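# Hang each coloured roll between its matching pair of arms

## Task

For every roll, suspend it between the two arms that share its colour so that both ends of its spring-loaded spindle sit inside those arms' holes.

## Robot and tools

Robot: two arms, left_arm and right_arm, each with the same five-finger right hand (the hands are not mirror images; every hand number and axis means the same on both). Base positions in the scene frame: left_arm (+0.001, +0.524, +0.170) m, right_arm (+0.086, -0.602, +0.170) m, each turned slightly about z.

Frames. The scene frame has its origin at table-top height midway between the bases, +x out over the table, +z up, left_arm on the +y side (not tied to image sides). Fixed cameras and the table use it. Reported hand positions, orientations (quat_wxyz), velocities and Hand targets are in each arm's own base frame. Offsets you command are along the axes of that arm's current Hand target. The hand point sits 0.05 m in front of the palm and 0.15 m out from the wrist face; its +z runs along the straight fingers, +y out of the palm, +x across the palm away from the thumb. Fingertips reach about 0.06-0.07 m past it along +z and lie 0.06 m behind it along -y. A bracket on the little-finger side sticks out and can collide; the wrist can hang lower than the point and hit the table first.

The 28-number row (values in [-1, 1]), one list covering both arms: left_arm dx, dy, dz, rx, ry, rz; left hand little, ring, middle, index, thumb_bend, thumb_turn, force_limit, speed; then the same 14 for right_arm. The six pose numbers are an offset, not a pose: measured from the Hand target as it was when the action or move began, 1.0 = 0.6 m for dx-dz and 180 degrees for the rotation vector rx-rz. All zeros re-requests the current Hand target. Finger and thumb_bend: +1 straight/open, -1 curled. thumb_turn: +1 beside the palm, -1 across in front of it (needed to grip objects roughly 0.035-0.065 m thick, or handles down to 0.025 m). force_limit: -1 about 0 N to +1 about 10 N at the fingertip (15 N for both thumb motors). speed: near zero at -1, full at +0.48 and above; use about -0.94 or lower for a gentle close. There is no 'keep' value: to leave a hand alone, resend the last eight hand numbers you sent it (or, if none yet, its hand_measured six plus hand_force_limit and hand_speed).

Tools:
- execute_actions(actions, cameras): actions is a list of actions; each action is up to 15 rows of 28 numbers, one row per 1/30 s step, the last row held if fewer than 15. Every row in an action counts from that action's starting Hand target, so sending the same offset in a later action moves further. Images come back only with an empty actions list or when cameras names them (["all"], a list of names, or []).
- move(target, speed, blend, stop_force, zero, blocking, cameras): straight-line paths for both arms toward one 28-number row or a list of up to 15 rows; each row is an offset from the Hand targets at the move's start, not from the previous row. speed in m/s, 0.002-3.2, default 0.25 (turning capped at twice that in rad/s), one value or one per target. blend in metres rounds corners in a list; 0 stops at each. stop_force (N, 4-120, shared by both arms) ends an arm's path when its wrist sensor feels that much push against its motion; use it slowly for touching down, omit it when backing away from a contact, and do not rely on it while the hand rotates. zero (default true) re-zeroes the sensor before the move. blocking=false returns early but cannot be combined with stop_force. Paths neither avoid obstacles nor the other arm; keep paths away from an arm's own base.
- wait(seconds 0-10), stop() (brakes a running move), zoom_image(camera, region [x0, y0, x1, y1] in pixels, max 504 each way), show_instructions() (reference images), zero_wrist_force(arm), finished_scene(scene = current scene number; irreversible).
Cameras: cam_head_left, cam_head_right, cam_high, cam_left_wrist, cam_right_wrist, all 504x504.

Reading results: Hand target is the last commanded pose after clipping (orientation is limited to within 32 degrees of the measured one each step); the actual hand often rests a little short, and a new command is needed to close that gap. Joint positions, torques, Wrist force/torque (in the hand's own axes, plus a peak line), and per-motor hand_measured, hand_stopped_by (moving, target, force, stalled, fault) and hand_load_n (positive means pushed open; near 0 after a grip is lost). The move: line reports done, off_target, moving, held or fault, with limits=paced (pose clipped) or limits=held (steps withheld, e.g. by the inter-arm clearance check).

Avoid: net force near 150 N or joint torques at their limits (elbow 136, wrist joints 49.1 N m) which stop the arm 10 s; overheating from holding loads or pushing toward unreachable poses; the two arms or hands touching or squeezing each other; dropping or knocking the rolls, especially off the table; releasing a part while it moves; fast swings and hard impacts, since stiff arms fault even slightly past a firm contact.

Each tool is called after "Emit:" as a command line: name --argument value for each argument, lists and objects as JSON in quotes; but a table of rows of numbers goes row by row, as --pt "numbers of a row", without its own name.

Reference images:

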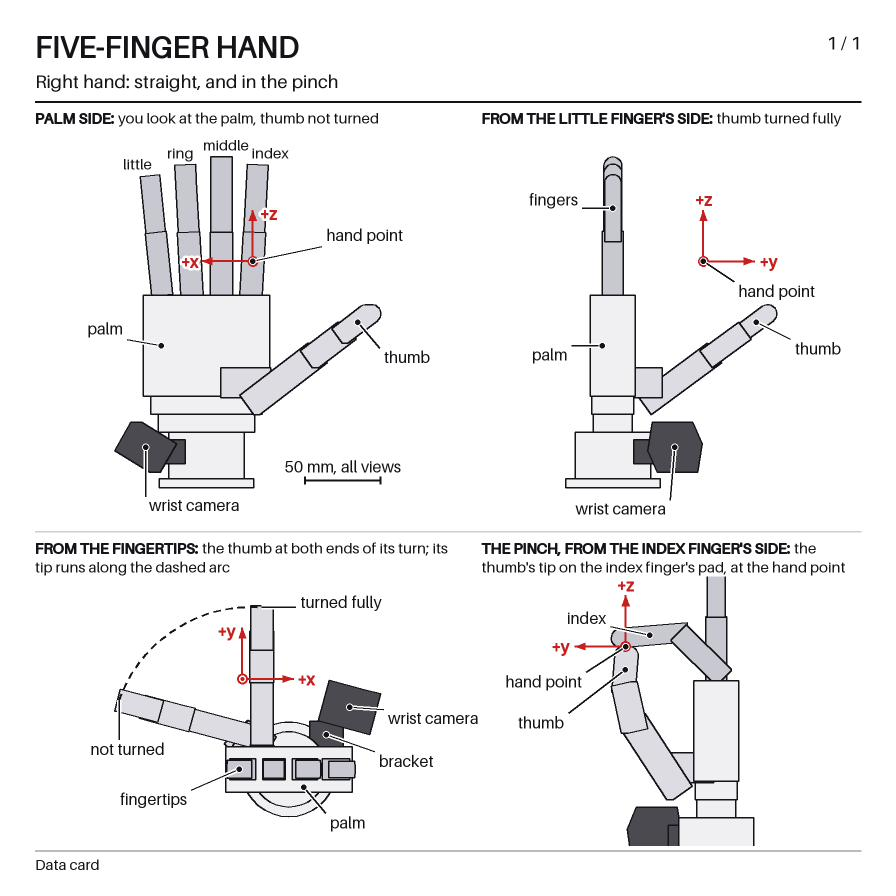

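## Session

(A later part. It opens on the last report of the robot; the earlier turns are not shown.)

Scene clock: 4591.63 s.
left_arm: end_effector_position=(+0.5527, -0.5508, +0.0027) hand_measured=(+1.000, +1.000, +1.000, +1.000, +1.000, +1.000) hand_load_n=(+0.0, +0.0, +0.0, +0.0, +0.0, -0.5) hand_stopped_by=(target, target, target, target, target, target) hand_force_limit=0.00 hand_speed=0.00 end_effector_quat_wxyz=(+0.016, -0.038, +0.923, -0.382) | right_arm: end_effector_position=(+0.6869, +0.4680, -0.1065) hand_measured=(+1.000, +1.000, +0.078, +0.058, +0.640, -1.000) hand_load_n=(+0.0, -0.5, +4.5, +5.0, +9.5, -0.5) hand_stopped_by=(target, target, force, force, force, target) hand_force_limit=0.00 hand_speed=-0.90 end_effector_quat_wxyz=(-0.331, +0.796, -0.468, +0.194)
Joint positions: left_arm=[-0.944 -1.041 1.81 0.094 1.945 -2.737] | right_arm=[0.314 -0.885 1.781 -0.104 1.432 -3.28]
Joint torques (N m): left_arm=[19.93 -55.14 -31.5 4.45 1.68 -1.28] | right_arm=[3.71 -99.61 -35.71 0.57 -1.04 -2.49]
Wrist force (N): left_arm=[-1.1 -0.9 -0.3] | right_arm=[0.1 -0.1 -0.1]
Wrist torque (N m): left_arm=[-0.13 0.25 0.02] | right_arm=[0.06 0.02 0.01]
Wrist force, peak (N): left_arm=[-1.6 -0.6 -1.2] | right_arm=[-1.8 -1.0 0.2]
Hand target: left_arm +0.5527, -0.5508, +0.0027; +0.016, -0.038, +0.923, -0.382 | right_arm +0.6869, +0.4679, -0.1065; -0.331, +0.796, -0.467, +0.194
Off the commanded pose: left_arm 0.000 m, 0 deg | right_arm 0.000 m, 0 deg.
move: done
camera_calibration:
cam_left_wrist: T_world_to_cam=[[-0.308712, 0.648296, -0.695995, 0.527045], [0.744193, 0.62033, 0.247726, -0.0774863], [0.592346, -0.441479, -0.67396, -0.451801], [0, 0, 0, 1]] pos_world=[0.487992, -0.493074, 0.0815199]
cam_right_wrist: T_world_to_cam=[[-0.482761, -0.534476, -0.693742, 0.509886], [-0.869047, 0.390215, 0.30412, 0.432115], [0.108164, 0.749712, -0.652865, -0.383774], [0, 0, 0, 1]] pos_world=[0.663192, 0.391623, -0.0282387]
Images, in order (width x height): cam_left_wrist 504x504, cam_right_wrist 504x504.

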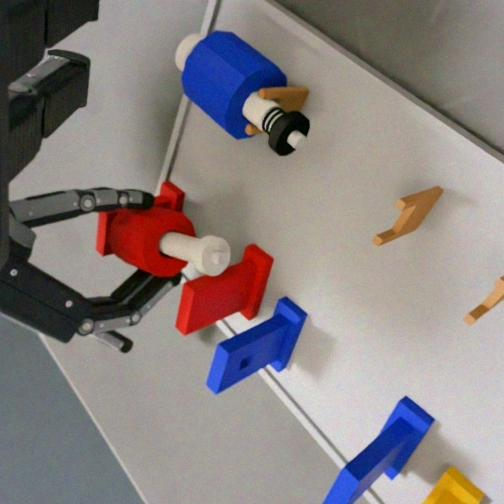

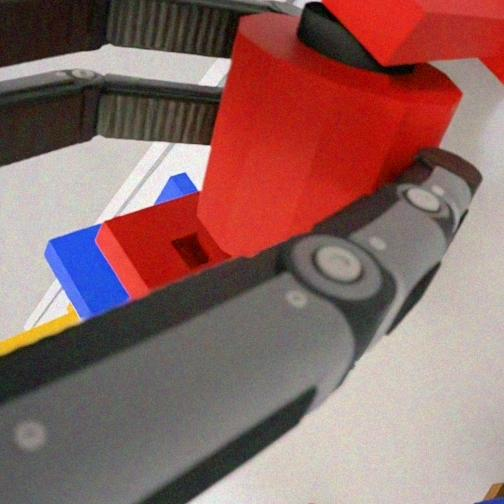

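Emit:
move --target '[0,0,0,0,0,0,1,1,1,1,1,1,0,0,0.0067,0,0,0,0,0,1,1,-0.25,-0.25,0.1,-1,0.0,-0.9]' --speed 0.01 --stop_force 4 --cameras '["cam_right_wrist"]'

Emit:
zoom_image --camera "cam_right_wrist" --region '[280, 0, 504, 150]'

Scene clock: 4598.70 s.
left_arm: end_effector_position=(+0.5527, -0.5508, +0.0027) hand_measured=(+1.000, +1.000, +1.000, +1.000, +1.000, +1.000) hand_load_n=(+0.0, -0.5, +0.0, +0.0, +0.0, +0.0) hand_stopped_by=(target, target, target, target, target, target) hand_force_limit=0.00 hand_speed=0.00 end_effector_quat_wxyz=(+0.016, -0.038, +0.923, -0.382) | right_arm: end_effector_position=(+0.6880, +0.4661, -0.1065) hand_measured=(+1.000, +1.000, +0.078, +0.058, +0.640, -1.000) hand_load_n=(+0.0, +0.0, +6.0, +3.5, +9.5, +1.5) hand_stopped_by=(target, target, force, force, force, target) hand_force_limit=0.00 hand_speed=-0.90 end_effector_quat_wxyz=(-0.331, +0.796, -0.467, +0.194)
Joint positions: left_arm=[-0.944 -1.041 1.81 0.094 1.945 -2.737] | right_arm=[0.31 -0.885 1.782 -0.104 1.43 -3.282]
Joint torques (N m): left_arm=[21.43 -53.14 -32.11 4.38 1.91 -1.49] | right_arm=[20.43 -90.1 -36.37 1.89 2.85 3.71]
Wrist force (N): left_arm=[-0.9 -0.9 -1.0] | right_arm=[0.1 -0.2 -0.2]
Wrist torque (N m): left_arm=[-0.08 0.24 0.03] | right_arm=[0.02 -0.04 0.33]
Wrist force, peak (N): left_arm=[-1.3 -1.4 -0.7] | right_arm=[-4.1 0.0 -0.6]
Hand target: left_arm +0.5527, -0.5508, +0.0027; +0.016, -0.038, +0.923, -0.382 | right_arm +0.6880, +0.4661, -0.1065; -0.331, +0.796, -0.467, +0.194 (not the last commanded pose)
Off the commanded pose: left_arm 0.000 m, 0 deg | right_arm 0.002 m, 0 deg.
move: contact (right_arm)
camera_calibration:
cam_right_wrist: T_world_to_cam=[[-0.482523, -0.534621, -0.693795, 0.509417], [-0.869192, 0.389998, 0.303986, 0.434046], [0.108061, 0.749721, -0.652871, -0.38235], [0, 0, 0, 1]] pos_world=[0.664392, 0.389724, -0.0281382]
Images, in order (width x height): cam_right_wrist 504x504.

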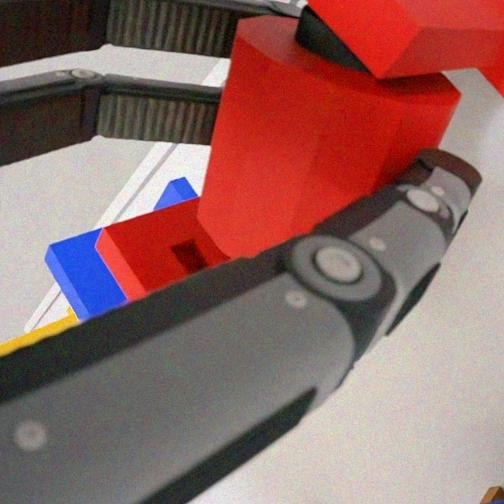

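Scaled by 2.250 from the camera's 504x504 image, which has a finer 720x720 frame.

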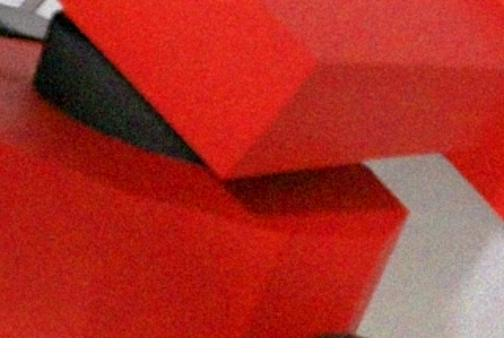

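Emit:
move --target '[0,0,0,0,0,0,1,1,1,1,1,1,0,0,0,0.0018,0.0018,0,0,0,1,1,-0.25,-0.25,0.1,-1,0.0,-0.9]' --speed 0.01

Emit:
move --target '[0,0,0,0,0,0,1,1,1,1,1,1,0,0,0.0067,0,0,0,0,0,1,1,-0.25,-0.25,0.1,-1,0.0,-0.9]' --speed 0.01 --stop_force 4

Scene clock: 4622.87 s.
left_arm: end_effector_position=(+0.5527, -0.5508, +0.0027) hand_measured=(+1.000, +1.000, +1.000, +1.000, +1.000, +1.000) hand_load_n=(+0.0, +0.0, -0.5, +0.0, +0.0, -0.5) hand_stopped_by=(target, target, target, target, target, target) hand_force_limit=0.00 hand_speed=0.00 end_effector_quat_wxyz=(+0.016, -0.038, +0.923, -0.382) | right_arm: end_effector_position=(+0.6881, +0.4662, -0.1080) hand_measured=(+1.000, +1.000, +0.078, +0.058, +0.640, -1.000) hand_load_n=(+0.0, -0.5, +5.5, +4.0, +9.5, +2.0) hand_stopped_by=(target, target, force, force, force, target) hand_force_limit=0.00 hand_speed=-0.90 end_effector_quat_wxyz=(-0.332, +0.796, -0.467, +0.194)
Joint positions: left_arm=[-0.944 -1.041 1.81 0.094 1.945 -2.737] | right_arm=[0.311 -0.883 1.782 -0.106 1.43 -3.282]
Joint torques (N m): left_arm=[22.69 -56.47 -32.03 4.74 1.77 -1.49] | right_arm=[18.21 -81.25 -18.79 0.35 1.02 3.89]
Wrist force (N): left_arm=[-1.1 -1.0 -0.6] | right_arm=[-0.7 -0.7 -0.4]
Wrist torque (N m): left_arm=[-0.13 0.26 0.02] | right_arm=[0.01 -0.01 0.30]
Wrist force, peak (N): left_arm=[-1.5 -1.2 -0.6] | right_arm=[-1.1 -0.8 -0.4]
Hand target: left_arm +0.5527, -0.5508, +0.0027; +0.016, -0.038, +0.923, -0.382 | right_arm +0.6880, +0.4661, -0.1080; -0.331, +0.796, -0.467, +0.194
Off the commanded pose: left_arm 0.000 m, 0 deg | right_arm 0.000 m, 0 deg.
move: done

Scene clock: 4623.73 s.
left_arm: end_effector_position=(+0.5527, -0.5508, +0.0027) hand_measured=(+1.000, +1.000, +1.000, +1.000, +1.000, +1.000) hand_load_n=(+0.0, +0.0, +0.0, +0.0, +0.0, +0.0) hand_stopped_by=(target, target, target, target, target, target) hand_force_limit=0.00 hand_speed=0.00 end_effector_quat_wxyz=(+0.016, -0.038, +0.923, -0.382) | right_arm: end_effector_position=(+0.6882, +0.4658, -0.1080) hand_measured=(+1.000, +1.000, +0.078, +0.058, +0.640, -1.000) hand_load_n=(+0.0, +0.0, +5.5, +4.0, +9.0, +2.0) hand_stopped_by=(target, target, force, force, force, target) hand_force_limit=0.00 hand_speed=-0.90 end_effector_quat_wxyz=(-0.332, +0.796, -0.468, +0.194)
Joint positions: left_arm=[-0.944 -1.041 1.81 0.094 1.945 -2.737] | right_arm=[0.31 -0.883 1.782 -0.106 1.429 -3.282]
Joint torques (N m): left_arm=[20.35 -56.23 -31.22 4.39 1.63 -1.32] | right_arm=[18.79 -83.36 -33.36 0.24 3.1 3.74]
Wrist force (N): left_arm=[-0.8 -1.3 -0.3] | right_arm=[-0.7 -0.9 -0.6]
Wrist torque (N m): left_arm=[-0.19 0.21 0.02] | right_arm=[-0.01 0.02 0.24]
Wrist force, peak (N): left_arm=[-1.2 -1.3 -0.7] | right_arm=[-5.6 -0.7 0.2]
Hand target: left_arm +0.5527, -0.5508, +0.0027; +0.016, -0.038, +0.923, -0.382 | right_arm +0.6883, +0.4659, -0.1080; -0.332, +0.796, -0.467, +0.194 (not the last commanded pose)
Off the commanded pose: left_arm 0.000 m, 0 deg | right_arm 0.004 m, 0 deg.
move: contact (right_arm)

Emit:
move --target '[0,0,0,0,0,0,1,1,1,1,1,1,0,0,0.0015,0,0,0,0,0,1,1,-0.25,-0.25,0.1,-1,0.0,-0.9]' --speed 0.01

Emit:
move --target '[0,0,0,0,0,0,1,1,1,1,1,1,0,0,0.0011,-0.0022,0.0022,0,0,0,1,1,-0.25,-0.25,0.1,-1,0.0,-0.9]' --speed 0.01

Emit:
move --target '[0,0,0,0,0,0,1,1,1,1,1,1,0,0,0.0011,-0.0022,0.0022,0,0,0,1,1,-0.25,-0.25,0.1,-1,0.0,-0.9]' --speed 0.01 --cameras '["cam_right_wrist"]'

Emit:
zoom_image --camera "cam_right_wrist" --region '[280, 0, 504, 150]'

Scene clock: 4636.53 s.
left_arm: end_effector_position=(+0.5527, -0.5508, +0.0027) hand_measured=(+1.000, +1.000, +1.000, +1.000, +1.000, +1.000) hand_load_n=(+0.0, +0.0, +0.0, +0.0, +0.0, -0.5) hand_stopped_by=(target, target, target, target, target, target) hand_force_limit=0.00 hand_speed=0.00 end_effector_quat_wxyz=(+0.016, -0.038, +0.923, -0.382) | right_arm: end_effector_position=(+0.6888, +0.4651, -0.1080) hand_measured=(+1.000, +1.000, +0.078, +0.058, +0.640, -1.000) hand_load_n=(+0.0, +0.0, +4.5, +4.0, +9.5, +5.0) hand_stopped_by=(target, target, force, force, force, target) hand_force_limit=0.00 hand_speed=-0.90 end_effector_quat_wxyz=(-0.332, +0.796, -0.467, +0.194)
Joint positions: left_arm=[-0.944 -1.041 1.81 0.094 1.945 -2.737] | right_arm=[0.309 -0.883 1.782 -0.106 1.428 -3.283]
Joint torques (N m): left_arm=[21.79 -54.31 -31.05 4.43 1.21 -1.23] | right_arm=[-22.24 -90.36 -21.36 2.88 -0.05 -3.15]
Wrist force (N): left_arm=[-0.8 -0.5 -0.8] | right_arm=[-5.5 -0.6 -0.2]
Wrist torque (N m): left_arm=[-0.04 0.22 0.05] | right_arm=[-0.01 -0.03 0.43]
Wrist force, peak (N): left_arm=[-1.3 -1.4 -0.4] | right_arm=[-5.8 -0.3 -0.1]
Hand target: left_arm +0.5527, -0.5508, +0.0027; +0.016, -0.038, +0.923, -0.382 | right_arm +0.6887, +0.4651, -0.1080; -0.332, +0.796, -0.467, +0.194
Off the commanded pose: left_arm 0.000 m, 0 deg | right_arm 0.000 m, 0 deg.
move: done

Scene clock: 4637.23 s.
left_arm: end_effector_position=(+0.5527, -0.5508, +0.0027) hand_measured=(+1.000, +1.000, +1.000, +1.000, +1.000, +1.000) hand_load_n=(+0.0, +0.0, +0.0, +0.0, +0.0, +0.0) hand_stopped_by=(target, target, target, target, target, target) hand_force_limit=0.00 hand_speed=0.00 end_effector_quat_wxyz=(+0.016, -0.038, +0.923, -0.382) | right_arm: end_effector_position=(+0.6907, +0.4654, -0.1080) hand_measured=(+1.000, +1.000, +0.078, +0.058, +0.640, -1.000) hand_load_n=(+0.0, +0.0, +3.5, +3.0, +10.5, +6.0) hand_stopped_by=(target, target, force, force, force, target) hand_force_limit=0.00 hand_speed=-0.90 end_effector_quat_wxyz=(-0.332, +0.796, -0.467, +0.194)
Joint positions: left_arm=[-0.944 -1.041 1.81 0.094 1.945 -2.737] | right_arm=[0.308 -0.881 1.778 -0.104 1.428 -3.284]
Joint torques (N m): left_arm=[22.5 -56.15 -30.95 4.62 1.42 -1.25] | right_arm=[-22.54 -82.96 -33.49 1.84 -0.43 -3.45]
Wrist force (N): left_arm=[-1.2 -1.0 -0.8] | right_arm=[-5.1 1.0 -2.1]
Wrist torque (N m): left_arm=[-0.11 0.28 0.01] | right_arm=[0.01 0.02 0.46]
Wrist force, peak (N): left_arm=[-1.5 -1.0 -1.0] | right_arm=[-5.7 -0.5 -0.4]
Hand target: left_arm +0.5527, -0.5508, +0.0027; +0.016, -0.038, +0.923, -0.382 | right_arm +0.6906, +0.4654, -0.1080; -0.332, +0.796, -0.467, +0.194
Off the commanded pose: left_arm 0.000 m, 0 deg | right_arm 0.000 m, 0 deg.
move: done

Scene clock: 4637.93 s.
left_arm: end_effector_position=(+0.5527, -0.5508, +0.0027) hand_measured=(+1.000, +1.000, +1.000, +1.000, +1.000, +1.000) hand_load_n=(+0.0, +0.0, +0.0, +0.0, +0.0, +0.0) hand_stopped_by=(target, target, target, target, target, target) hand_force_limit=0.00 hand_speed=0.00 end_effector_quat_wxyz=(+0.016, -0.038, +0.923, -0.382) | right_arm: end_effector_position=(+0.6926, +0.4657, -0.1080) hand_measured=(+1.000, +1.000, +0.078, +0.058, +0.640, -1.000) hand_load_n=(+0.0, +0.0, +1.0, +0.5, +14.0, +7.5) hand_stopped_by=(target, target, force, force, force, target) hand_force_limit=0.00 hand_speed=-0.90 end_effector_quat_wxyz=(-0.332, +0.796, -0.467, +0.194)
Joint positions: left_arm=[-0.944 -1.041 1.81 0.094 1.945 -2.737] | right_arm=[0.308 -0.879 1.773 -0.101 1.428 -3.284]
Joint torques (N m): left_arm=[21 -54.5 -31.73 4.18 1.48 -1.33] | right_arm=[-20.79 -84.85 -38.89 -0.44 -1.39 -3.29]
Wrist force (N): left_arm=[-1.5 -0.7 -0.7] | right_arm=[-3.9 4.8 -7.3]
Wrist torque (N m): left_arm=[-0.08 0.33 0.00] | right_arm=[-0.09 0.14 0.52]
Wrist force, peak (N): left_arm=[-1.4 -1.3 -0.6] | right_arm=[-3.9 4.8 -7.3]
Hand target: left_arm +0.5527, -0.5508, +0.0027; +0.016, -0.038, +0.923, -0.382 | right_arm +0.6926, +0.4657, -0.1080; -0.332, +0.796, -0.467, +0.194
Off the commanded pose: left_arm 0.000 m, 0 deg | right_arm 0.000 m, 0 deg.
move: done
camera_calibration:
cam_right_wrist: T_world_to_cam=[[-0.48263, -0.534475, -0.693834, 0.510326], [-0.869132, 0.390021, 0.304126, 0.438642], [0.108062, 0.749813, -0.652765, -0.383625], [0, 0, 0, 1]] pos_world=[0.668992, 0.389324, -0.0297385]
Images, in order (width x height): cam_right_wrist 504x504.

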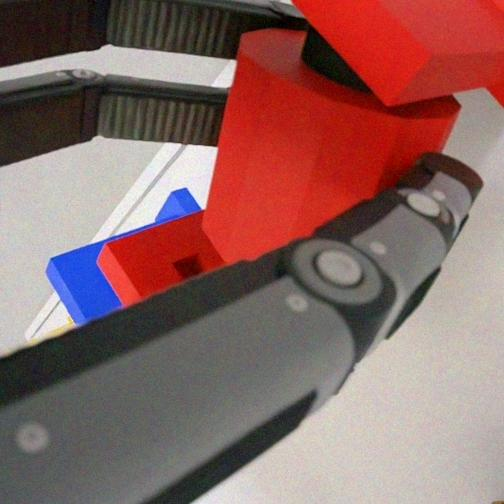

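Scaled by 2.250 from the camera's 504x504 image, which has a finer 720x720 frame.

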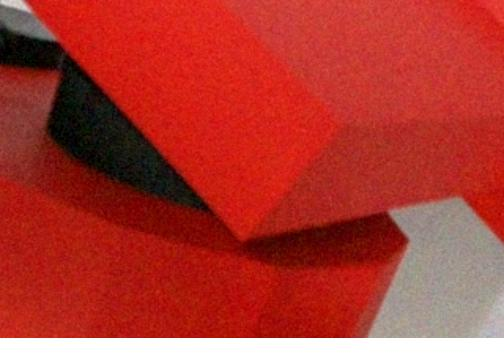

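Emit:
move --target '[0,0,0,0,0,0,1,1,1,1,1,1,0,0,-0.0016,0.0033,-0.0033,0,0,0,1,1,-0.25,-0.25,0.1,-1,0.0,-0.9]' --speed 0.01

Emit:
move --target '[0,0,0,0,0,0,1,1,1,1,1,1,0,0,-0.0011,0.0022,-0.0022,0,0,0,1,1,-0.25,-0.25,0.1,-1,0.0,-0.9]' --speed 0.01

Emit:
move --target '[0,0,0,0,0,0,1,1,1,1,1,1,0,0,-0.0011,0.0022,-0.0022,0,0,0,1,1,-0.25,-0.25,0.1,-1,0.0,-0.9]' --speed 0.01 --cameras '["cam_right_wrist","cam_left_wrist"]'

Emit:
zoom_image --camera "cam_left_wrist" --region '[60, 130, 260, 330]'

Scene clock: 4647.50 s.
left_arm: end_effector_position=(+0.5527, -0.5508, +0.0027) hand_measured=(+1.000, +1.000, +1.000, +1.000, +1.000, +1.000) hand_load_n=(+0.0, +0.0, +0.0, +0.0, +0.0, +0.0) hand_stopped_by=(target, target, target, target, target, target) hand_force_limit=0.00 hand_speed=0.00 end_effector_quat_wxyz=(+0.016, -0.038, +0.923, -0.382) | right_arm: end_effector_position=(+0.6896, +0.4652, -0.1080) hand_measured=(+1.000, +1.000, +0.078, +0.058, +0.640, -1.000) hand_load_n=(+0.0, +0.0, +6.5, +3.5, +10.0, +2.0) hand_stopped_by=(target, target, force, force, force, target) hand_force_limit=0.00 hand_speed=-0.90 end_effector_quat_wxyz=(-0.332, +0.796, -0.467, +0.194)
Joint positions: left_arm=[-0.944 -1.041 1.81 0.094 1.945 -2.737] | right_arm=[0.308 -0.882 1.78 -0.105 1.428 -3.284]
Joint torques (N m): left_arm=[23.6 -55.74 -30.58 4.6 1.4 -1.21] | right_arm=[19.97 -90.55 -23.37 0.65 2.75 4.02]
Wrist force (N): left_arm=[-1.3 -0.8 -0.6] | right_arm=[-0.4 -0.5 -0.4]
Wrist torque (N m): left_arm=[-0.10 0.29 0.01] | right_arm=[0.02 0.08 0.23]
Wrist force, peak (N): left_arm=[-1.3 -0.8 -1.2] | right_arm=[-3.9 4.7 -7.6]
Hand target: left_arm +0.5527, -0.5508, +0.0027; +0.016, -0.038, +0.923, -0.382 | right_arm +0.6897, +0.4652, -0.1080; -0.332, +0.796, -0.467, +0.194
Off the commanded pose: left_arm 0.000 m, 0 deg | right_arm 0.000 m, 0 deg.
move: done

Scene clock: 4648.20 s.
left_arm: end_effector_position=(+0.5527, -0.5508, +0.0027) hand_measured=(+1.000, +1.000, +1.000, +1.000, +1.000, +1.000) hand_load_n=(+0.0, +0.0, +0.0, +0.0, +0.0, +0.0) hand_stopped_by=(target, target, target, target, target, target) hand_force_limit=0.00 hand_speed=0.00 end_effector_quat_wxyz=(+0.016, -0.038, +0.923, -0.382) | right_arm: end_effector_position=(+0.6877, +0.4649, -0.1080) hand_measured=(+1.000, +1.000, +0.078, +0.058, +0.640, -1.000) hand_load_n=(+0.0, +0.0, +6.5, +3.0, +10.0, +1.5) hand_stopped_by=(target, target, force, force, force, target) hand_force_limit=0.00 hand_speed=-0.90 end_effector_quat_wxyz=(-0.332, +0.796, -0.467, +0.194)
Joint positions: left_arm=[-0.944 -1.041 1.81 0.094 1.945 -2.737] | right_arm=[0.309 -0.884 1.784 -0.107 1.428 -3.283]
Joint torques (N m): left_arm=[21.23 -56.99 -31.01 4.61 1.9 -1.31] | right_arm=[19.52 -94.77 -21.33 0.54 2.86 3.97]
Wrist force (N): left_arm=[-1.1 -0.6 -0.4] | right_arm=[0.2 -0.5 0.2]
Wrist torque (N m): left_arm=[-0.09 0.25 0.03] | right_arm=[-0.02 0.00 0.16]
Wrist force, peak (N): left_arm=[-1.3 -1.1 -0.9] | right_arm=[0.1 -0.7 -0.3]
Hand target: left_arm +0.5527, -0.5508, +0.0027; +0.016, -0.038, +0.923, -0.382 | right_arm +0.6877, +0.4649, -0.1080; -0.332, +0.796, -0.467, +0.194
Off the commanded pose: left_arm 0.000 m, 0 deg | right_arm 0.000 m, 0 deg.
move: done

Scene clock: 4648.90 s.
left_arm: end_effector_position=(+0.5527, -0.5508, +0.0027) hand_measured=(+1.000, +1.000, +1.000, +1.000, +1.000, +1.000) hand_load_n=(+0.0, +0.0, +0.0, +0.0, +0.0, +0.0) hand_stopped_by=(target, target, target, target, target, target) hand_force_limit=0.00 hand_speed=0.00 end_effector_quat_wxyz=(+0.016, -0.038, +0.923, -0.382) | right_arm: end_effector_position=(+0.6857, +0.4645, -0.1080) hand_measured=(+1.000, +1.000, +0.078, +0.058, +0.640, -1.000) hand_load_n=(+0.0, +0.0, +6.5, +3.5, +10.0, +1.5) hand_stopped_by=(target, target, force, force, force, target) hand_force_limit=0.00 hand_speed=-0.90 end_effector_quat_wxyz=(-0.332, +0.796, -0.467, +0.194)
Joint positions: left_arm=[-0.944 -1.041 1.81 0.094 1.945 -2.737] | right_arm=[0.309 -0.886 1.788 -0.109 1.429 -3.283]
Joint torques (N m): left_arm=[18.53 -55.68 -32.08 4.51 1.51 -1.36] | right_arm=[18.56 -94.59 -20.49 0.29 3.04 4.04]
Wrist force (N): left_arm=[-1.1 -1.0 -0.8] | right_arm=[0.3 0.1 0.0]
Wrist torque (N m): left_arm=[-0.12 0.27 0.02] | right_arm=[0.07 -0.01 0.10]
Wrist force, peak (N): left_arm=[-1.4 -0.9 -1.0] | right_arm=[0.8 -0.6 -0.3]
Hand target: left_arm +0.5527, -0.5508, +0.0027; +0.016, -0.038, +0.923, -0.382 | right_arm +0.6858, +0.4645, -0.1080; -0.332, +0.796, -0.467, +0.194
Off the commanded pose: left_arm 0.000 m, 0 deg | right_arm 0.000 m, 0 deg.
move: done
camera_calibration:
cam_left_wrist: T_world_to_cam=[[-0.308712, 0.648296, -0.695995, 0.527045], [0.744193, 0.62033, 0.247726, -0.0774863], [0.592346, -0.441479, -0.67396, -0.451801], [0, 0, 0, 1]] pos_world=[0.487992, -0.493074, 0.0815199]
cam_right_wrist: T_world_to_cam=[[-0.48257, -0.534502, -0.693854, 0.506325], [-0.869166, 0.389984, 0.304079, 0.433148], [0.108061, 0.749814, -0.652765, -0.381979], [0, 0, 0, 1]] pos_world=[0.662092, 0.388124, -0.0297383]
Images, in order (width x height): cam_left_wrist 504x504, cam_right_wrist 504x504.

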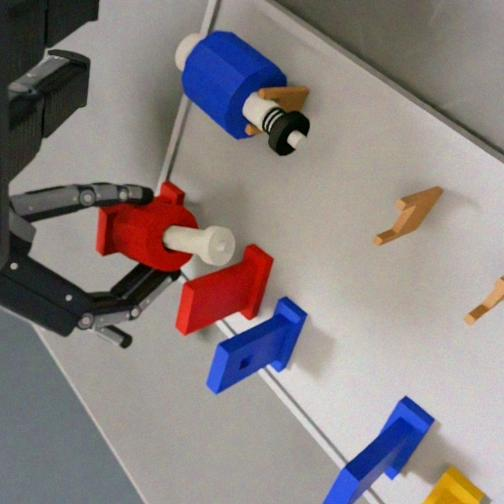

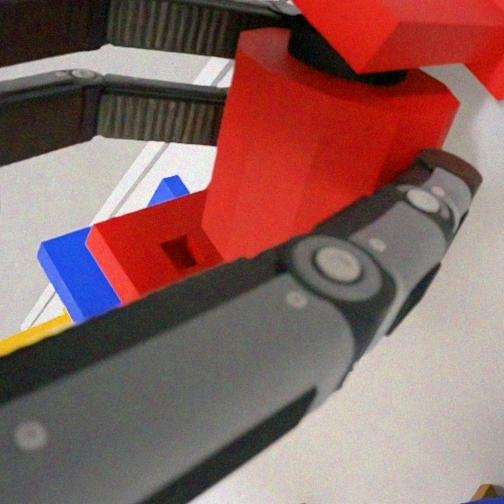

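Scaled by 2.520 from the camera's 504x504 image, which has a finer 720x720 frame.

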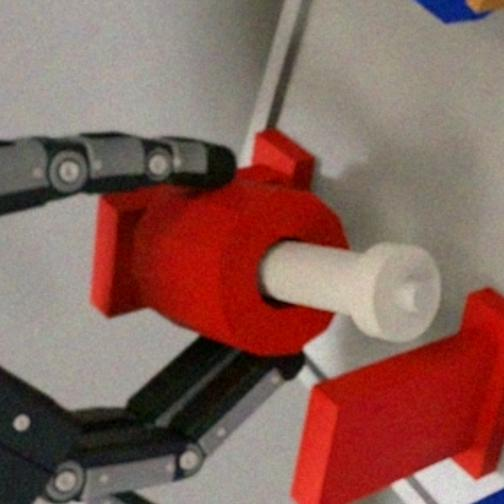

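Emit:
move --target '[0,0,0,0,0,0,1,1,1,1,1,1,0,0,-0.002,0.0012,0.0058,0,0,0,1,1,-0.25,-0.25,0.1,-1,0.0,-0.9]' --speed 0.015

Emit:
move --target '[0,0,0,0,0,0,1,1,1,1,1,1,0,0,0.0117,0,0,0,0,0,1,1,-0.25,-0.25,0.1,-1,0.0,-0.9]' --speed 0.01 --stop_force 5 --cameras '["cam_right_wrist"]'

Emit:
zoom_image --camera "cam_right_wrist" --region '[280, 0, 504, 150]'

Scene clock: 4671.30 s.
left_arm: end_effector_position=(+0.5527, -0.5508, +0.0027) hand_measured=(+1.000, +1.000, +1.000, +1.000, +1.000, +1.000) hand_load_n=(+0.0, +0.0, +0.0, +0.0, +0.0, -0.5) hand_stopped_by=(target, target, target, target, target, target) hand_force_limit=0.00 hand_speed=0.00 end_effector_quat_wxyz=(+0.016, -0.038, +0.923, -0.382) | right_arm: end_effector_position=(+0.6869, +0.4666, -0.1110) hand_measured=(+1.000, +1.000, +0.078, +0.058, +0.640, -1.000) hand_load_n=(+0.0, +0.0, +6.5, +3.5, +10.0, +1.5) hand_stopped_by=(target, target, force, force, force, target) hand_force_limit=0.00 hand_speed=-0.90 end_effector_quat_wxyz=(-0.332, +0.796, -0.467, +0.194)
Joint positions: left_arm=[-0.944 -1.041 1.81 0.094 1.945 -2.737] | right_arm=[0.312 -0.88 1.783 -0.111 1.43 -3.281]
Joint torques (N m): left_arm=[21.93 -54.75 -31.23 4.51 1.46 -1.38] | right_arm=[11.59 -90.35 -30.7 0.56 2.42 3.27]
Wrist force (N): left_arm=[-1.3 -1.1 -0.7] | right_arm=[0.6 -0.6 -0.2]
Wrist torque (N m): left_arm=[-0.13 0.29 0.00] | right_arm=[-0.01 -0.06 0.03]
Wrist force, peak (N): left_arm=[-1.4 -1.4 -0.8] | right_arm=[0.9 -0.4 -0.5]
Hand target: left_arm +0.5527, -0.5508, +0.0027; +0.016, -0.038, +0.923, -0.382 | right_arm +0.6869, +0.4665, -0.1110; -0.332, +0.796, -0.467, +0.194
Off the commanded pose: left_arm 0.000 m, 0 deg | right_arm 0.000 m, 0 deg.
move: done

Scene clock: 4672.77 s.
left_arm: end_effector_position=(+0.5527, -0.5508, +0.0027) hand_measured=(+1.000, +1.000, +1.000, +1.000, +1.000, +1.000) hand_load_n=(+0.0, +0.0, +0.0, +0.0, +0.0, +0.0) hand_stopped_by=(target, target, target, target, target, target) hand_force_limit=0.00 hand_speed=0.00 end_effector_quat_wxyz=(+0.016, -0.038, +0.923, -0.382) | right_arm: end_effector_position=(+0.6886, +0.4635, -0.1110) hand_measured=(+1.000, +1.000, +0.078, +0.058, +0.640, -1.000) hand_load_n=(+0.0, +0.0, +4.0, +5.5, +9.5, +1.0) hand_stopped_by=(target, target, force, force, force, target) hand_force_limit=0.00 hand_speed=-0.90 end_effector_quat_wxyz=(-0.332, +0.796, -0.467, +0.194)
Joint positions: left_arm=[-0.944 -1.041 1.81 0.094 1.945 -2.737] | right_arm=[0.306 -0.88 1.784 -0.111 1.426 -3.285]
Joint torques (N m): left_arm=[20.78 -55.14 -30.96 4.4 1.68 -1.21] | right_arm=[17.49 -86.57 -35.9 0.61 3.33 3.88]
Wrist force (N): left_arm=[-1.1 -0.9 -0.7] | right_arm=[-0.7 -0.3 -0.1]
Wrist torque (N m): left_arm=[-0.11 0.26 0.03] | right_arm=[0.08 -0.02 0.30]
Wrist force, peak (N): left_arm=[-1.6 -0.9 -1.0] | right_arm=[-4.9 -1.7 0.7]
Hand target: left_arm +0.5527, -0.5508, +0.0027; +0.016, -0.038, +0.923, -0.382 | right_arm +0.6886, +0.4635, -0.1110; -0.332, +0.796, -0.467, +0.194 (not the last commanded pose)
Off the commanded pose: left_arm 0.000 m, 0 deg | right_arm 0.004 m, 0 deg.
move: contact (right_arm)
camera_calibration:
cam_right_wrist: T_world_to_cam=[[-0.482475, -0.534485, -0.693934, 0.505036], [-0.869231, 0.389811, 0.304112, 0.437082], [0.10796, 0.749915, -0.652665, -0.383471], [0, 0, 0, 1]] pos_world=[0.664992, 0.387125, -0.0327382]
Images, in order (width x height): cam_right_wrist 504x504.

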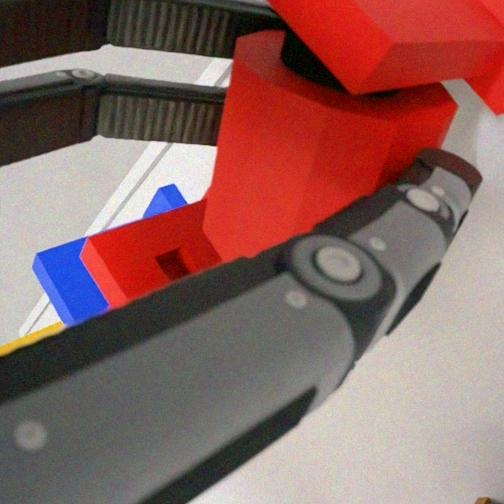

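Scaled by 2.250 from the camera's 504x504 image, which has a finer 720x720 frame.

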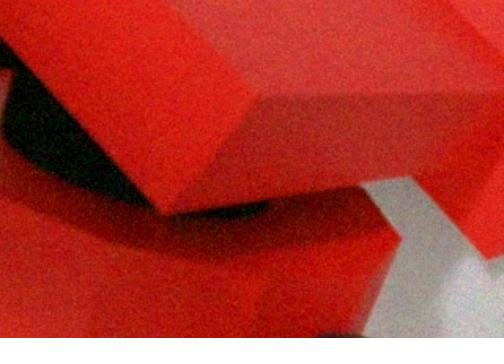

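Emit:
move --target '[0,0,0,0,0,0,1,1,1,1,1,1,0,0,0.002,0,0,0,0,0,1,1,-0.25,-0.25,0.1,-1,0.0,-0.9]' --speed 0.01

Emit:
move --target '[0,0,0,0,0,0,1,1,1,1,1,1,0,0,0.0003,-0.0018,-0.0018,0,0,0,1,1,-0.25,-0.25,0.1,-1,0.0,-0.9]' --speed 0.01

Emit:
move --target '[0,0,0,0,0,0,1,1,1,1,1,1,0,0,0.0003,-0.0018,-0.0018,0,0,0,1,1,-0.25,-0.25,0.1,-1,0.0,-0.9]' --speed 0.01

Emit:
move --target '[0,0,0,0,0,0,1,1,1,1,1,1,0,0,0.0003,-0.0018,-0.0018,0,0,0,1,1,-0.25,-0.25,0.1,-1,0.0,-0.9]' --speed 0.01 --cameras '["cam_right_wrist"]'

Emit:
zoom_image --camera "cam_right_wrist" --region '[280, 0, 504, 150]'

Scene clock: 4681.83 s.
left_arm: end_effector_position=(+0.5527, -0.5508, +0.0027) hand_measured=(+1.000, +1.000, +1.000, +1.000, +1.000, +1.000) hand_load_n=(+0.0, +0.0, +0.0, +0.0, +0.0, -0.5) hand_stopped_by=(target, target, target, target, target, target) hand_force_limit=0.00 hand_speed=0.00 end_effector_quat_wxyz=(+0.016, -0.038, +0.923, -0.382) | right_arm: end_effector_position=(+0.6893, +0.4625, -0.1110) hand_measured=(+1.000, +1.000, +0.078, +0.058, +0.640, -1.000) hand_load_n=(+0.0, +0.0, +3.0, +7.0, +8.5, +5.0) hand_stopped_by=(target, target, force, force, force, target) hand_force_limit=0.00 hand_speed=-0.90 end_effector_quat_wxyz=(-0.332, +0.796, -0.467, +0.194)
Joint positions: left_arm=[-0.944 -1.041 1.81 0.094 1.945 -2.737] | right_arm=[0.305 -0.88 1.784 -0.111 1.425 -3.286]
Joint torques (N m): left_arm=[20.65 -55.52 -30.94 4.47 1.64 -1.13] | right_arm=[-21.41 -92.8 -18.52 3.96 -0.1 -3.35]
Wrist force (N): left_arm=[-0.7 -0.9 -0.7] | right_arm=[-5.8 -1.3 1.1]
Wrist torque (N m): left_arm=[-0.11 0.20 0.05] | right_arm=[0.03 -0.02 0.46]
Wrist force, peak (N): left_arm=[-1.5 -1.1 -0.8] | right_arm=[-6.1 -1.1 0.8]
Hand target: left_arm +0.5527, -0.5508, +0.0027; +0.016, -0.038, +0.923, -0.382 | right_arm +0.6892, +0.4625, -0.1110; -0.332, +0.796, -0.467, +0.194
Off the commanded pose: left_arm 0.000 m, 0 deg | right_arm 0.000 m, 0 deg.
move: done

Scene clock: 4682.53 s.
left_arm: end_effector_position=(+0.5527, -0.5508, +0.0027) hand_measured=(+1.000, +1.000, +1.000, +1.000, +1.000, +1.000) hand_load_n=(+0.0, +0.0, +0.0, +0.0, +0.0, -0.5) hand_stopped_by=(target, target, target, target, target, target) hand_force_limit=0.00 hand_speed=0.00 end_effector_quat_wxyz=(+0.016, -0.038, +0.923, -0.382) | right_arm: end_effector_position=(+0.6893, +0.4623, -0.1094) hand_measured=(+1.000, +1.000, +0.078, +0.058, +0.640, -1.000) hand_load_n=(+0.0, +0.0, +3.5, +6.5, +9.0, +3.0) hand_stopped_by=(target, target, force, force, force, target) hand_force_limit=0.00 hand_speed=-0.90 end_effector_quat_wxyz=(-0.332, +0.796, -0.467, +0.194)
Joint positions: left_arm=[-0.944 -1.041 1.81 0.094 1.945 -2.737] | right_arm=[0.304 -0.882 1.784 -0.109 1.425 -3.286]
Joint torques (N m): left_arm=[21.89 -56.9 -31.21 4.55 1.74 -1.13] | right_arm=[-21.14 -95.04 -17.88 2.88 -0.85 -3.55]
Wrist force (N): left_arm=[-1.2 -0.6 -0.4] | right_arm=[-4.2 0.1 1.4]
Wrist torque (N m): left_arm=[-0.08 0.26 0.02] | right_arm=[0.10 -0.02 0.46]
Wrist force, peak (N): left_arm=[-1.4 -1.1 -0.8] | right_arm=[-6.0 -1.0 1.0]
Hand target: left_arm +0.5527, -0.5508, +0.0027; +0.016, -0.038, +0.923, -0.382 | right_arm +0.6893, +0.4623, -0.1095; -0.332, +0.796, -0.467, +0.194
Off the commanded pose: left_arm 0.000 m, 0 deg | right_arm 0.000 m, 0 deg.
move: done

Scene clock: 4683.23 s.
left_arm: end_effector_position=(+0.5527, -0.5508, +0.0027) hand_measured=(+1.000, +1.000, +1.000, +1.000, +1.000, +1.000) hand_load_n=(+0.0, +0.0, +0.0, +0.0, +0.0, +0.0) hand_stopped_by=(target, target, target, target, target, target) hand_force_limit=0.00 hand_speed=0.00 end_effector_quat_wxyz=(+0.016, -0.038, +0.923, -0.382) | right_arm: end_effector_position=(+0.6893, +0.4621, -0.1080) hand_measured=(+1.000, +1.000, +0.078, +0.058, +0.640, -1.000) hand_load_n=(+0.0, +0.0, +4.0, +6.5, +9.0, +3.5) hand_stopped_by=(target, target, force, force, force, target) hand_force_limit=0.00 hand_speed=-0.90 end_effector_quat_wxyz=(-0.332, +0.796, -0.467, +0.194)
Joint positions: left_arm=[-0.944 -1.041 1.81 0.094 1.945 -2.737] | right_arm=[0.304 -0.884 1.784 -0.106 1.425 -3.287]
Joint torques (N m): left_arm=[19.59 -56.69 -31.28 4.28 1.6 -1.4] | right_arm=[-20.89 -94.54 -34.41 2.86 -0.74 -3.41]
Wrist force (N): left_arm=[-1.1 -0.7 -1.0] | right_arm=[-4.1 0.1 1.7]
Wrist torque (N m): left_arm=[-0.06 0.27 0.02] | right_arm=[0.07 -0.03 0.46]
Wrist force, peak (N): left_arm=[-1.4 -0.8 -0.7] | right_arm=[-4.4 0.3 1.4]
Hand target: left_arm +0.5527, -0.5508, +0.0027; +0.016, -0.038, +0.923, -0.382 | right_arm +0.6894, +0.4622, -0.1079; -0.332, +0.796, -0.467, +0.194
Off the commanded pose: left_arm 0.000 m, 0 deg | right_arm 0.000 m, 0 deg.
move: done

Scene clock: 4683.93 s.
left_arm: end_effector_position=(+0.5527, -0.5508, +0.0027) hand_measured=(+1.000, +1.000, +1.000, +1.000, +1.000, +1.000) hand_load_n=(+0.0, +0.0, +0.0, -0.5, +0.0, -0.5) hand_stopped_by=(target, target, target, target, target, target) hand_force_limit=0.00 hand_speed=0.00 end_effector_quat_wxyz=(+0.016, -0.038, +0.923, -0.382) | right_arm: end_effector_position=(+0.6895, +0.4620, -0.1064) hand_measured=(+1.000, +1.000, +0.078, +0.058, +0.640, -1.000) hand_load_n=(+0.0, +0.0, +3.0, +6.0, +9.0, +3.5) hand_stopped_by=(target, target, force, force, force, target) hand_force_limit=0.00 hand_speed=-0.90 end_effector_quat_wxyz=(-0.332, +0.796, -0.467, +0.194)
Joint positions: left_arm=[-0.944 -1.041 1.81 0.094 1.945 -2.737] | right_arm=[0.304 -0.886 1.784 -0.104 1.425 -3.287]
Joint torques (N m): left_arm=[20.58 -56.08 -30.79 4.49 1.47 -1.17] | right_arm=[-22.19 -96.05 -37.18 2.5 -1.04 -3.31]
Wrist force (N): left_arm=[-0.8 -1.0 -0.4] | right_arm=[-4.3 0.4 1.1]
Wrist torque (N m): left_arm=[-0.14 0.20 0.04] | right_arm=[0.07 0.03 0.45]
Wrist force, peak (N): left_arm=[-1.3 -1.5 -0.7] | right_arm=[-4.3 -0.1 2.1]
Hand target: left_arm +0.5527, -0.5508, +0.0027; +0.016, -0.038, +0.923, -0.382 | right_arm +0.6895, +0.4620, -0.1064; -0.332, +0.796, -0.467, +0.194
Off the commanded pose: left_arm 0.000 m, 0 deg | right_arm 0.000 m, 0 deg.
move: done
camera_calibration:
cam_right_wrist: T_world_to_cam=[[-0.482475, -0.534485, -0.693934, 0.507882], [-0.869231, 0.389811, 0.304112, 0.436933], [0.10796, 0.749915, -0.652665, -0.379365], [0, 0, 0, 1]] pos_world=[0.665792, 0.385625, -0.0280382]
Images, in order (width x height): cam_right_wrist 504x504.

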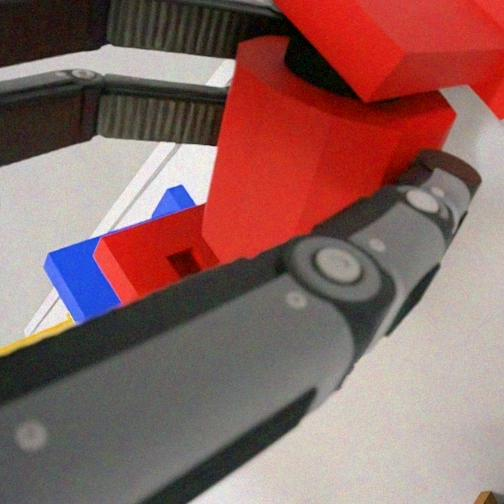

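Scaled by 2.250 from the camera's 504x504 image, which has a finer 720x720 frame.

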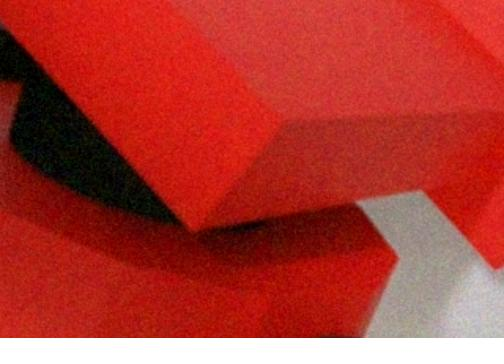

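Emit:
execute_actions --actions '[]' --cameras '["cam_left_wrist","cam_right_wrist","cam_head_left"]'

Scene clock: 4721.93 s.
left_arm: end_effector_position=(+0.5527, -0.5508, +0.0027) hand_measured=(+1.000, +1.000, +1.000, +1.000, +1.000, +1.000) hand_load_n=(+0.0, +0.0, +0.0, +0.0, +0.0, +0.0) hand_stopped_by=(target, target, target, target, target, target) hand_force_limit=0.00 hand_speed=0.00 end_effector_quat_wxyz=(+0.016, -0.038, +0.923, -0.382) | right_arm: end_effector_position=(+0.6895, +0.4620, -0.1064) hand_measured=(+1.000, +1.000, +0.078, +0.058, +0.640, -1.000) hand_load_n=(+0.0, +0.0, +3.0, +6.0, +9.5, +3.5) hand_stopped_by=(target, target, force, force, force, target) hand_force_limit=0.00 hand_speed=-0.90 end_effector_quat_wxyz=(-0.332, +0.796, -0.467, +0.194)
Joint positions: left_arm=[-0.944 -1.041 1.81 0.094 1.945 -2.737] | right_arm=[0.304 -0.886 1.784 -0.104 1.425 -3.287]
Joint velocities: within noise
Joint torques (N m): left_arm=[21.75 -57.14 -30.62 4.58 1.45 -1.1] | right_arm=[-14.58 -82.52 -37.21 0.79 0.5 -2.21]
Wrist force (N): left_arm=[-1.3 -0.8 -0.6] | right_arm=[-3.9 0.1 0.8]
Wrist torque (N m): left_arm=[-0.10 0.29 0.01] | right_arm=[0.03 -0.02 0.46]
Wrist force, peak (N): left_arm=[-1.3 -1.1 -0.9] | right_arm=[-4.4 0.5 1.4]
Hand target: left_arm +0.5527, -0.5508, +0.0027; +0.016, -0.038, +0.923, -0.382 | right_arm +0.6895, +0.4620, -0.1064; -0.332, +0.796, -0.467, +0.194
Off the commanded pose: left_arm 0.000 m, 0 deg | right_arm 0.000 m, 0 deg.
camera_calibration:
cam_left_wrist: T_world_to_cam=[[-0.308712, 0.648296, -0.695995, 0.527045], [0.744193, 0.62033, 0.247726, -0.0774863], [0.592346, -0.441479, -0.67396, -0.451801], [0, 0, 0, 1]] pos_world=[0.487992, -0.493074, 0.0815199]
cam_right_wrist: T_world_to_cam=[[-0.482468, -0.534449, -0.693966, 0.507794], [-0.869222, 0.389876, 0.304055, 0.436931], [0.108059, 0.749907, -0.652658, -0.379492], [0, 0, 0, 1]] pos_world=[0.665792, 0.385625, -0.028138]
Images, in order (width x height): cam_head_left 504x504, cam_left_wrist 504x504, cam_right_wrist 504x504.

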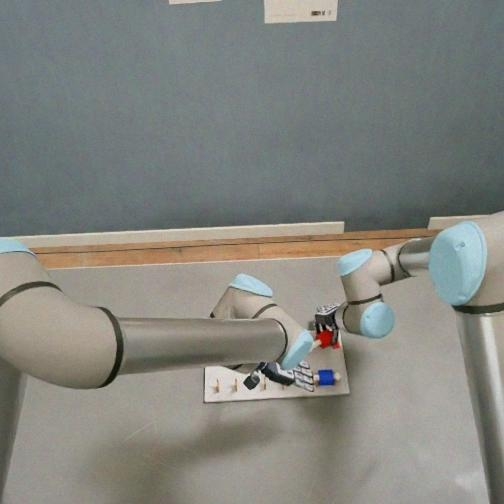

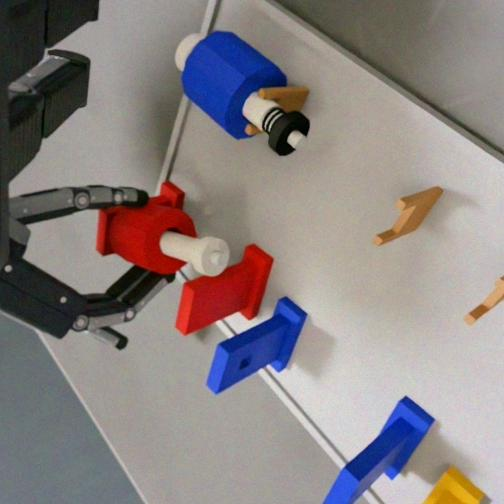

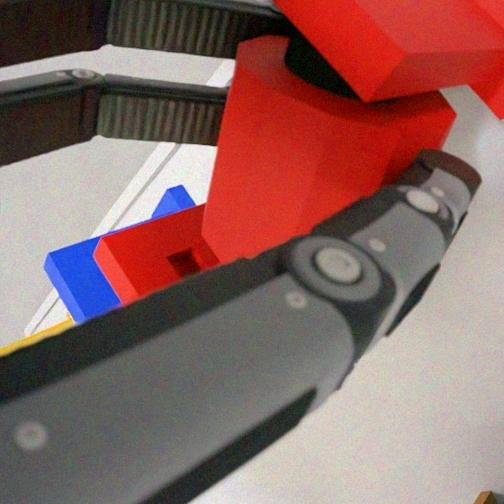

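Emit:
zoom_image --camera "cam_right_wrist" --region '[230, 0, 504, 180]'

Emit:
zoom_image --camera "cam_left_wrist" --region '[90, 160, 310, 380]'

Scaled by 1.839 from the camera's 504x504 image, which has a finer 720x720 frame.

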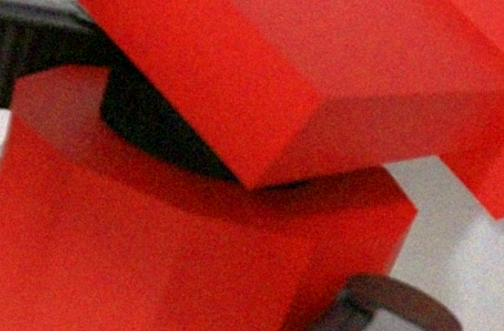

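Scaled by 2.291 from the camera's 504x504 image, which has a finer 720x720 frame.

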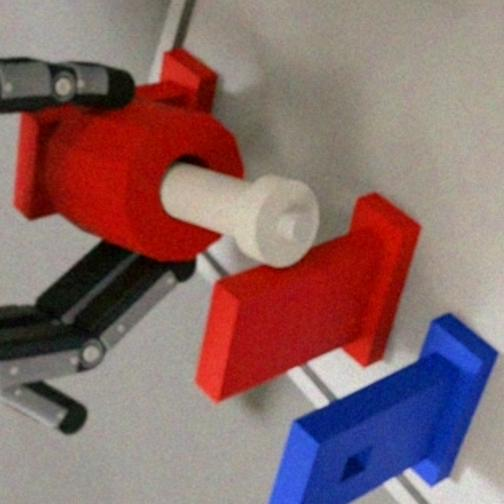

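Emit:
zoom_image --camera "cam_left_wrist" --region '[150, 220, 290, 350]'

Emit:
zoom_image --camera "cam_left_wrist" --region '[90, 170, 230, 290]'

Scaled by 3.600 from the camera's 504x504 image, which has a finer 720x720 frame.

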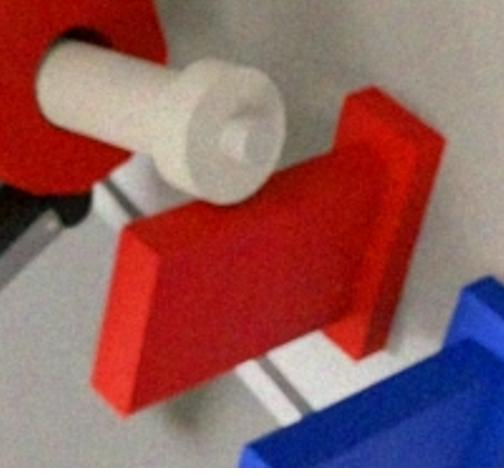

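Scaled by 3.600 from the camera's 504x504 image, which has a finer 720x720 frame.

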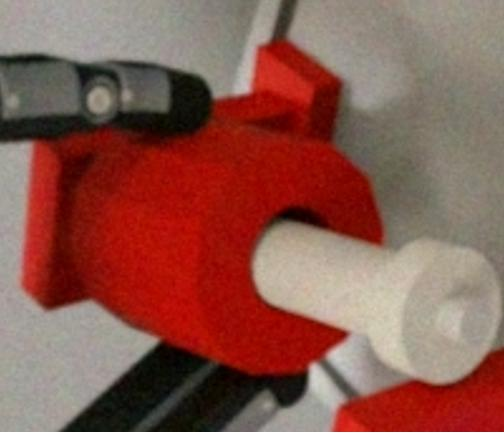

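Emit:
move --pt "0 0 0 0 0 0 1 1 1 1 1 1 0 0 0 -0.00354 -0.00351 0 0 0 1 1 -0.25 -0.25 0.1 -1 0.0 -0.9" --pt "0 0 0 0 0 0 1 1 1 1 1 1 0 0 -0.00065 -0.0022 -0.00485 0 0 0 1 1 -0.25 -0.25 0.1 -1 0.0 -0.9" --pt "0 0 0 0 0 0 1 1 1 1 1 1 0 0 -0.00065 0.00606 0.00334 0 0 0 1 1 -0.25 -0.25 0.1 -1 0.0 -0.9" --speed 0.006 --stop_force 5 --cameras '["cam_left_wrist","cam_right_wrist"]'

Scene clock: 4813.40 s.
left_arm: end_effector_position=(+0.5527, -0.5508, +0.0027) hand_measured=(+1.000, +1.000, +1.000, +1.000, +1.000, +1.000) hand_load_n=(+0.0, +0.0, +0.0, +0.0, +0.0, -0.5) hand_stopped_by=(target, target, target, target, target, target) hand_force_limit=0.00 hand_speed=0.00 end_effector_quat_wxyz=(+0.016, -0.038, +0.923, -0.382) | right_arm: end_effector_position=(+0.6883, +0.4618, -0.1104) hand_measured=(+1.000, +1.000, +0.078, +0.058, +0.640, -1.000) hand_load_n=(+0.0, +0.0, +3.5, +5.0, +8.5, +1.0) hand_stopped_by=(target, target, force, force, force, target) hand_force_limit=0.00 hand_speed=-0.90 end_effector_quat_wxyz=(-0.332, +0.796, -0.467, +0.194)
Joint positions: left_arm=[-0.944 -1.041 1.81 0.094 1.945 -2.737] | right_arm=[0.304 -0.882 1.787 -0.111 1.425 -3.287]
Joint torques (N m): left_arm=[21.7 -57.45 -30.36 4.16 1.43 -1.33] | right_arm=[17.52 -92.53 -15.6 3.03 3.28 3.61]
Wrist force (N): left_arm=[-1.1 -1.0 -0.6] | right_arm=[-1.3 -1.2 -0.6]
Wrist torque (N m): left_arm=[-0.14 0.25 0.02] | right_arm=[0.03 -0.03 0.35]
Wrist force, peak (N): left_arm=[-1.5 -1.2 -0.7] | right_arm=[-4.4 0.1 1.2]
Hand target: left_arm +0.5527, -0.5508, +0.0027; +0.016, -0.038, +0.923, -0.382 | right_arm +0.6883, +0.4618, -0.1104; -0.332, +0.796, -0.467, +0.194
Off the commanded pose: left_arm 0.000 m, 0 deg | right_arm 0.000 m, 0 deg.
move: done
camera_calibration:
cam_left_wrist: T_world_to_cam=[[-0.308712, 0.648296, -0.695995, 0.527045], [0.744193, 0.62033, 0.247726, -0.0774863], [0.592346, -0.441479, -0.67396, -0.451801], [0, 0, 0, 1]] pos_world=[0.487992, -0.493074, 0.0815199]
cam_right_wrist: T_world_to_cam=[[-0.482475, -0.534485, -0.693934, 0.504399], [-0.869231, 0.389811, 0.304112, 0.437301], [0.10796, 0.749915, -0.652665, -0.381772], [0, 0, 0, 1]] pos_world=[0.664692, 0.385425, -0.0321382]
Images, in order (width x height): cam_left_wrist 504x504, cam_right_wrist 504x504.

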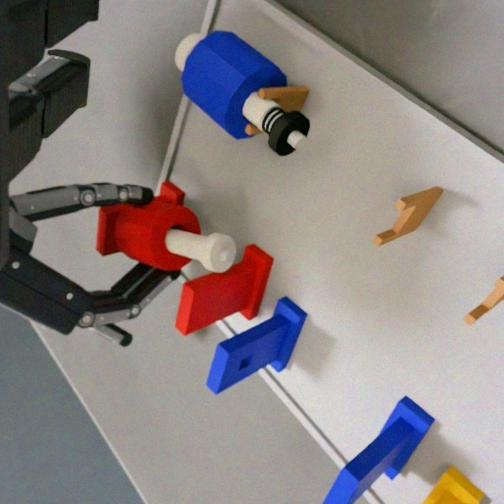

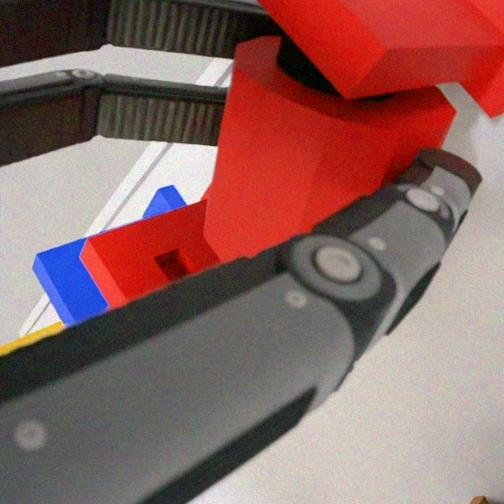

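Emit:
move --target '[0,0,0,0,0,0,1,1,1,1,1,1,0,0,0.005,0,0,0,0,0,1,1,-0.25,-0.25,0.1,-1,0.0,-0.9]' --speed 0.006 --stop_force 4 --cameras '["cam_left_wrist","cam_right_wrist"]'

Scene clock: 4818.33 s.
left_arm: end_effector_position=(+0.5527, -0.5508, +0.0027) hand_measured=(+1.000, +1.000, +1.000, +1.000, +1.000, +1.000) hand_load_n=(+0.0, +0.0, +0.0, +0.0, +0.0, +0.0) hand_stopped_by=(target, target, target, target, target, target) hand_force_limit=0.00 hand_speed=0.00 end_effector_quat_wxyz=(+0.016, -0.038, +0.923, -0.382) | right_arm: end_effector_position=(+0.6898, +0.4591, -0.1104) hand_measured=(+1.000, +1.000, +0.078, +0.058, +0.640, -1.000) hand_load_n=(+0.0, +0.0, +3.5, +5.5, +8.0, +4.0) hand_stopped_by=(target, target, force, force, force, target) hand_force_limit=0.00 hand_speed=-0.90 end_effector_quat_wxyz=(-0.332, +0.796, -0.467, +0.194)
Joint positions: left_arm=[-0.944 -1.041 1.81 0.094 1.945 -2.737] | right_arm=[0.299 -0.882 1.787 -0.111 1.422 -3.29]
Joint torques (N m): left_arm=[21.61 -56.11 -30.15 4.39 1.28 -1.24] | right_arm=[-1.91 -100.18 -16.43 3.4 1.88 -0.2]
Wrist force (N): left_arm=[-1.4 -1.0 -0.2] | right_arm=[-4.6 -1.0 0.4]
Wrist torque (N m): left_arm=[-0.16 0.28 0.00] | right_arm=[0.03 -0.02 0.44]
Wrist force, peak (N): left_arm=[-1.4 -1.2 -0.9] | right_arm=[-4.9 -1.0 0.4]
Hand target: left_arm +0.5527, -0.5508, +0.0027; +0.016, -0.038, +0.923, -0.382 | right_arm +0.6898, +0.4592, -0.1104; -0.332, +0.796, -0.467, +0.194
Off the commanded pose: left_arm 0.000 m, 0 deg | right_arm 0.000 m, 0 deg.
move: done
camera_calibration:
cam_left_wrist: T_world_to_cam=[[-0.308712, 0.648296, -0.695995, 0.527045], [0.744193, 0.62033, 0.247726, -0.0774863], [0.592346, -0.441479, -0.67396, -0.451801], [0, 0, 0, 1]] pos_world=[0.487992, -0.493074, 0.0815199]
cam_right_wrist: T_world_to_cam=[[-0.482468, -0.534449, -0.693966, 0.503613], [-0.869222, 0.389876, 0.304055, 0.439539], [0.108059, 0.749907, -0.652658, -0.37996], [0, 0, 0, 1]] pos_world=[0.666092, 0.382725, -0.032138]
Images, in order (width x height): cam_left_wrist 504x504, cam_right_wrist 504x504.

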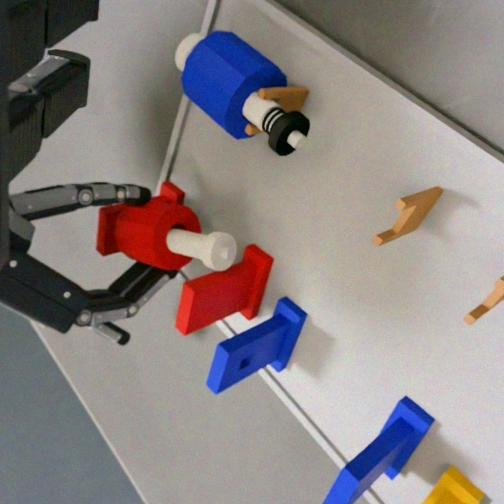

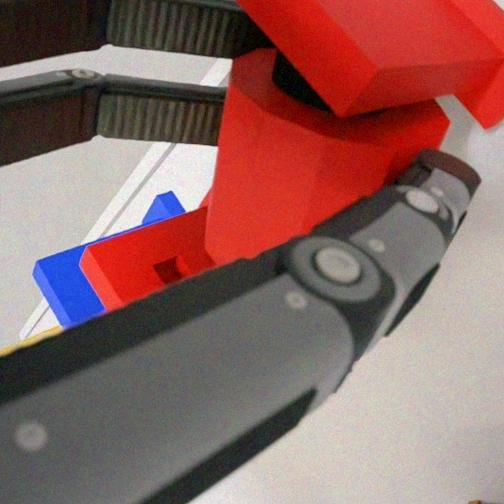

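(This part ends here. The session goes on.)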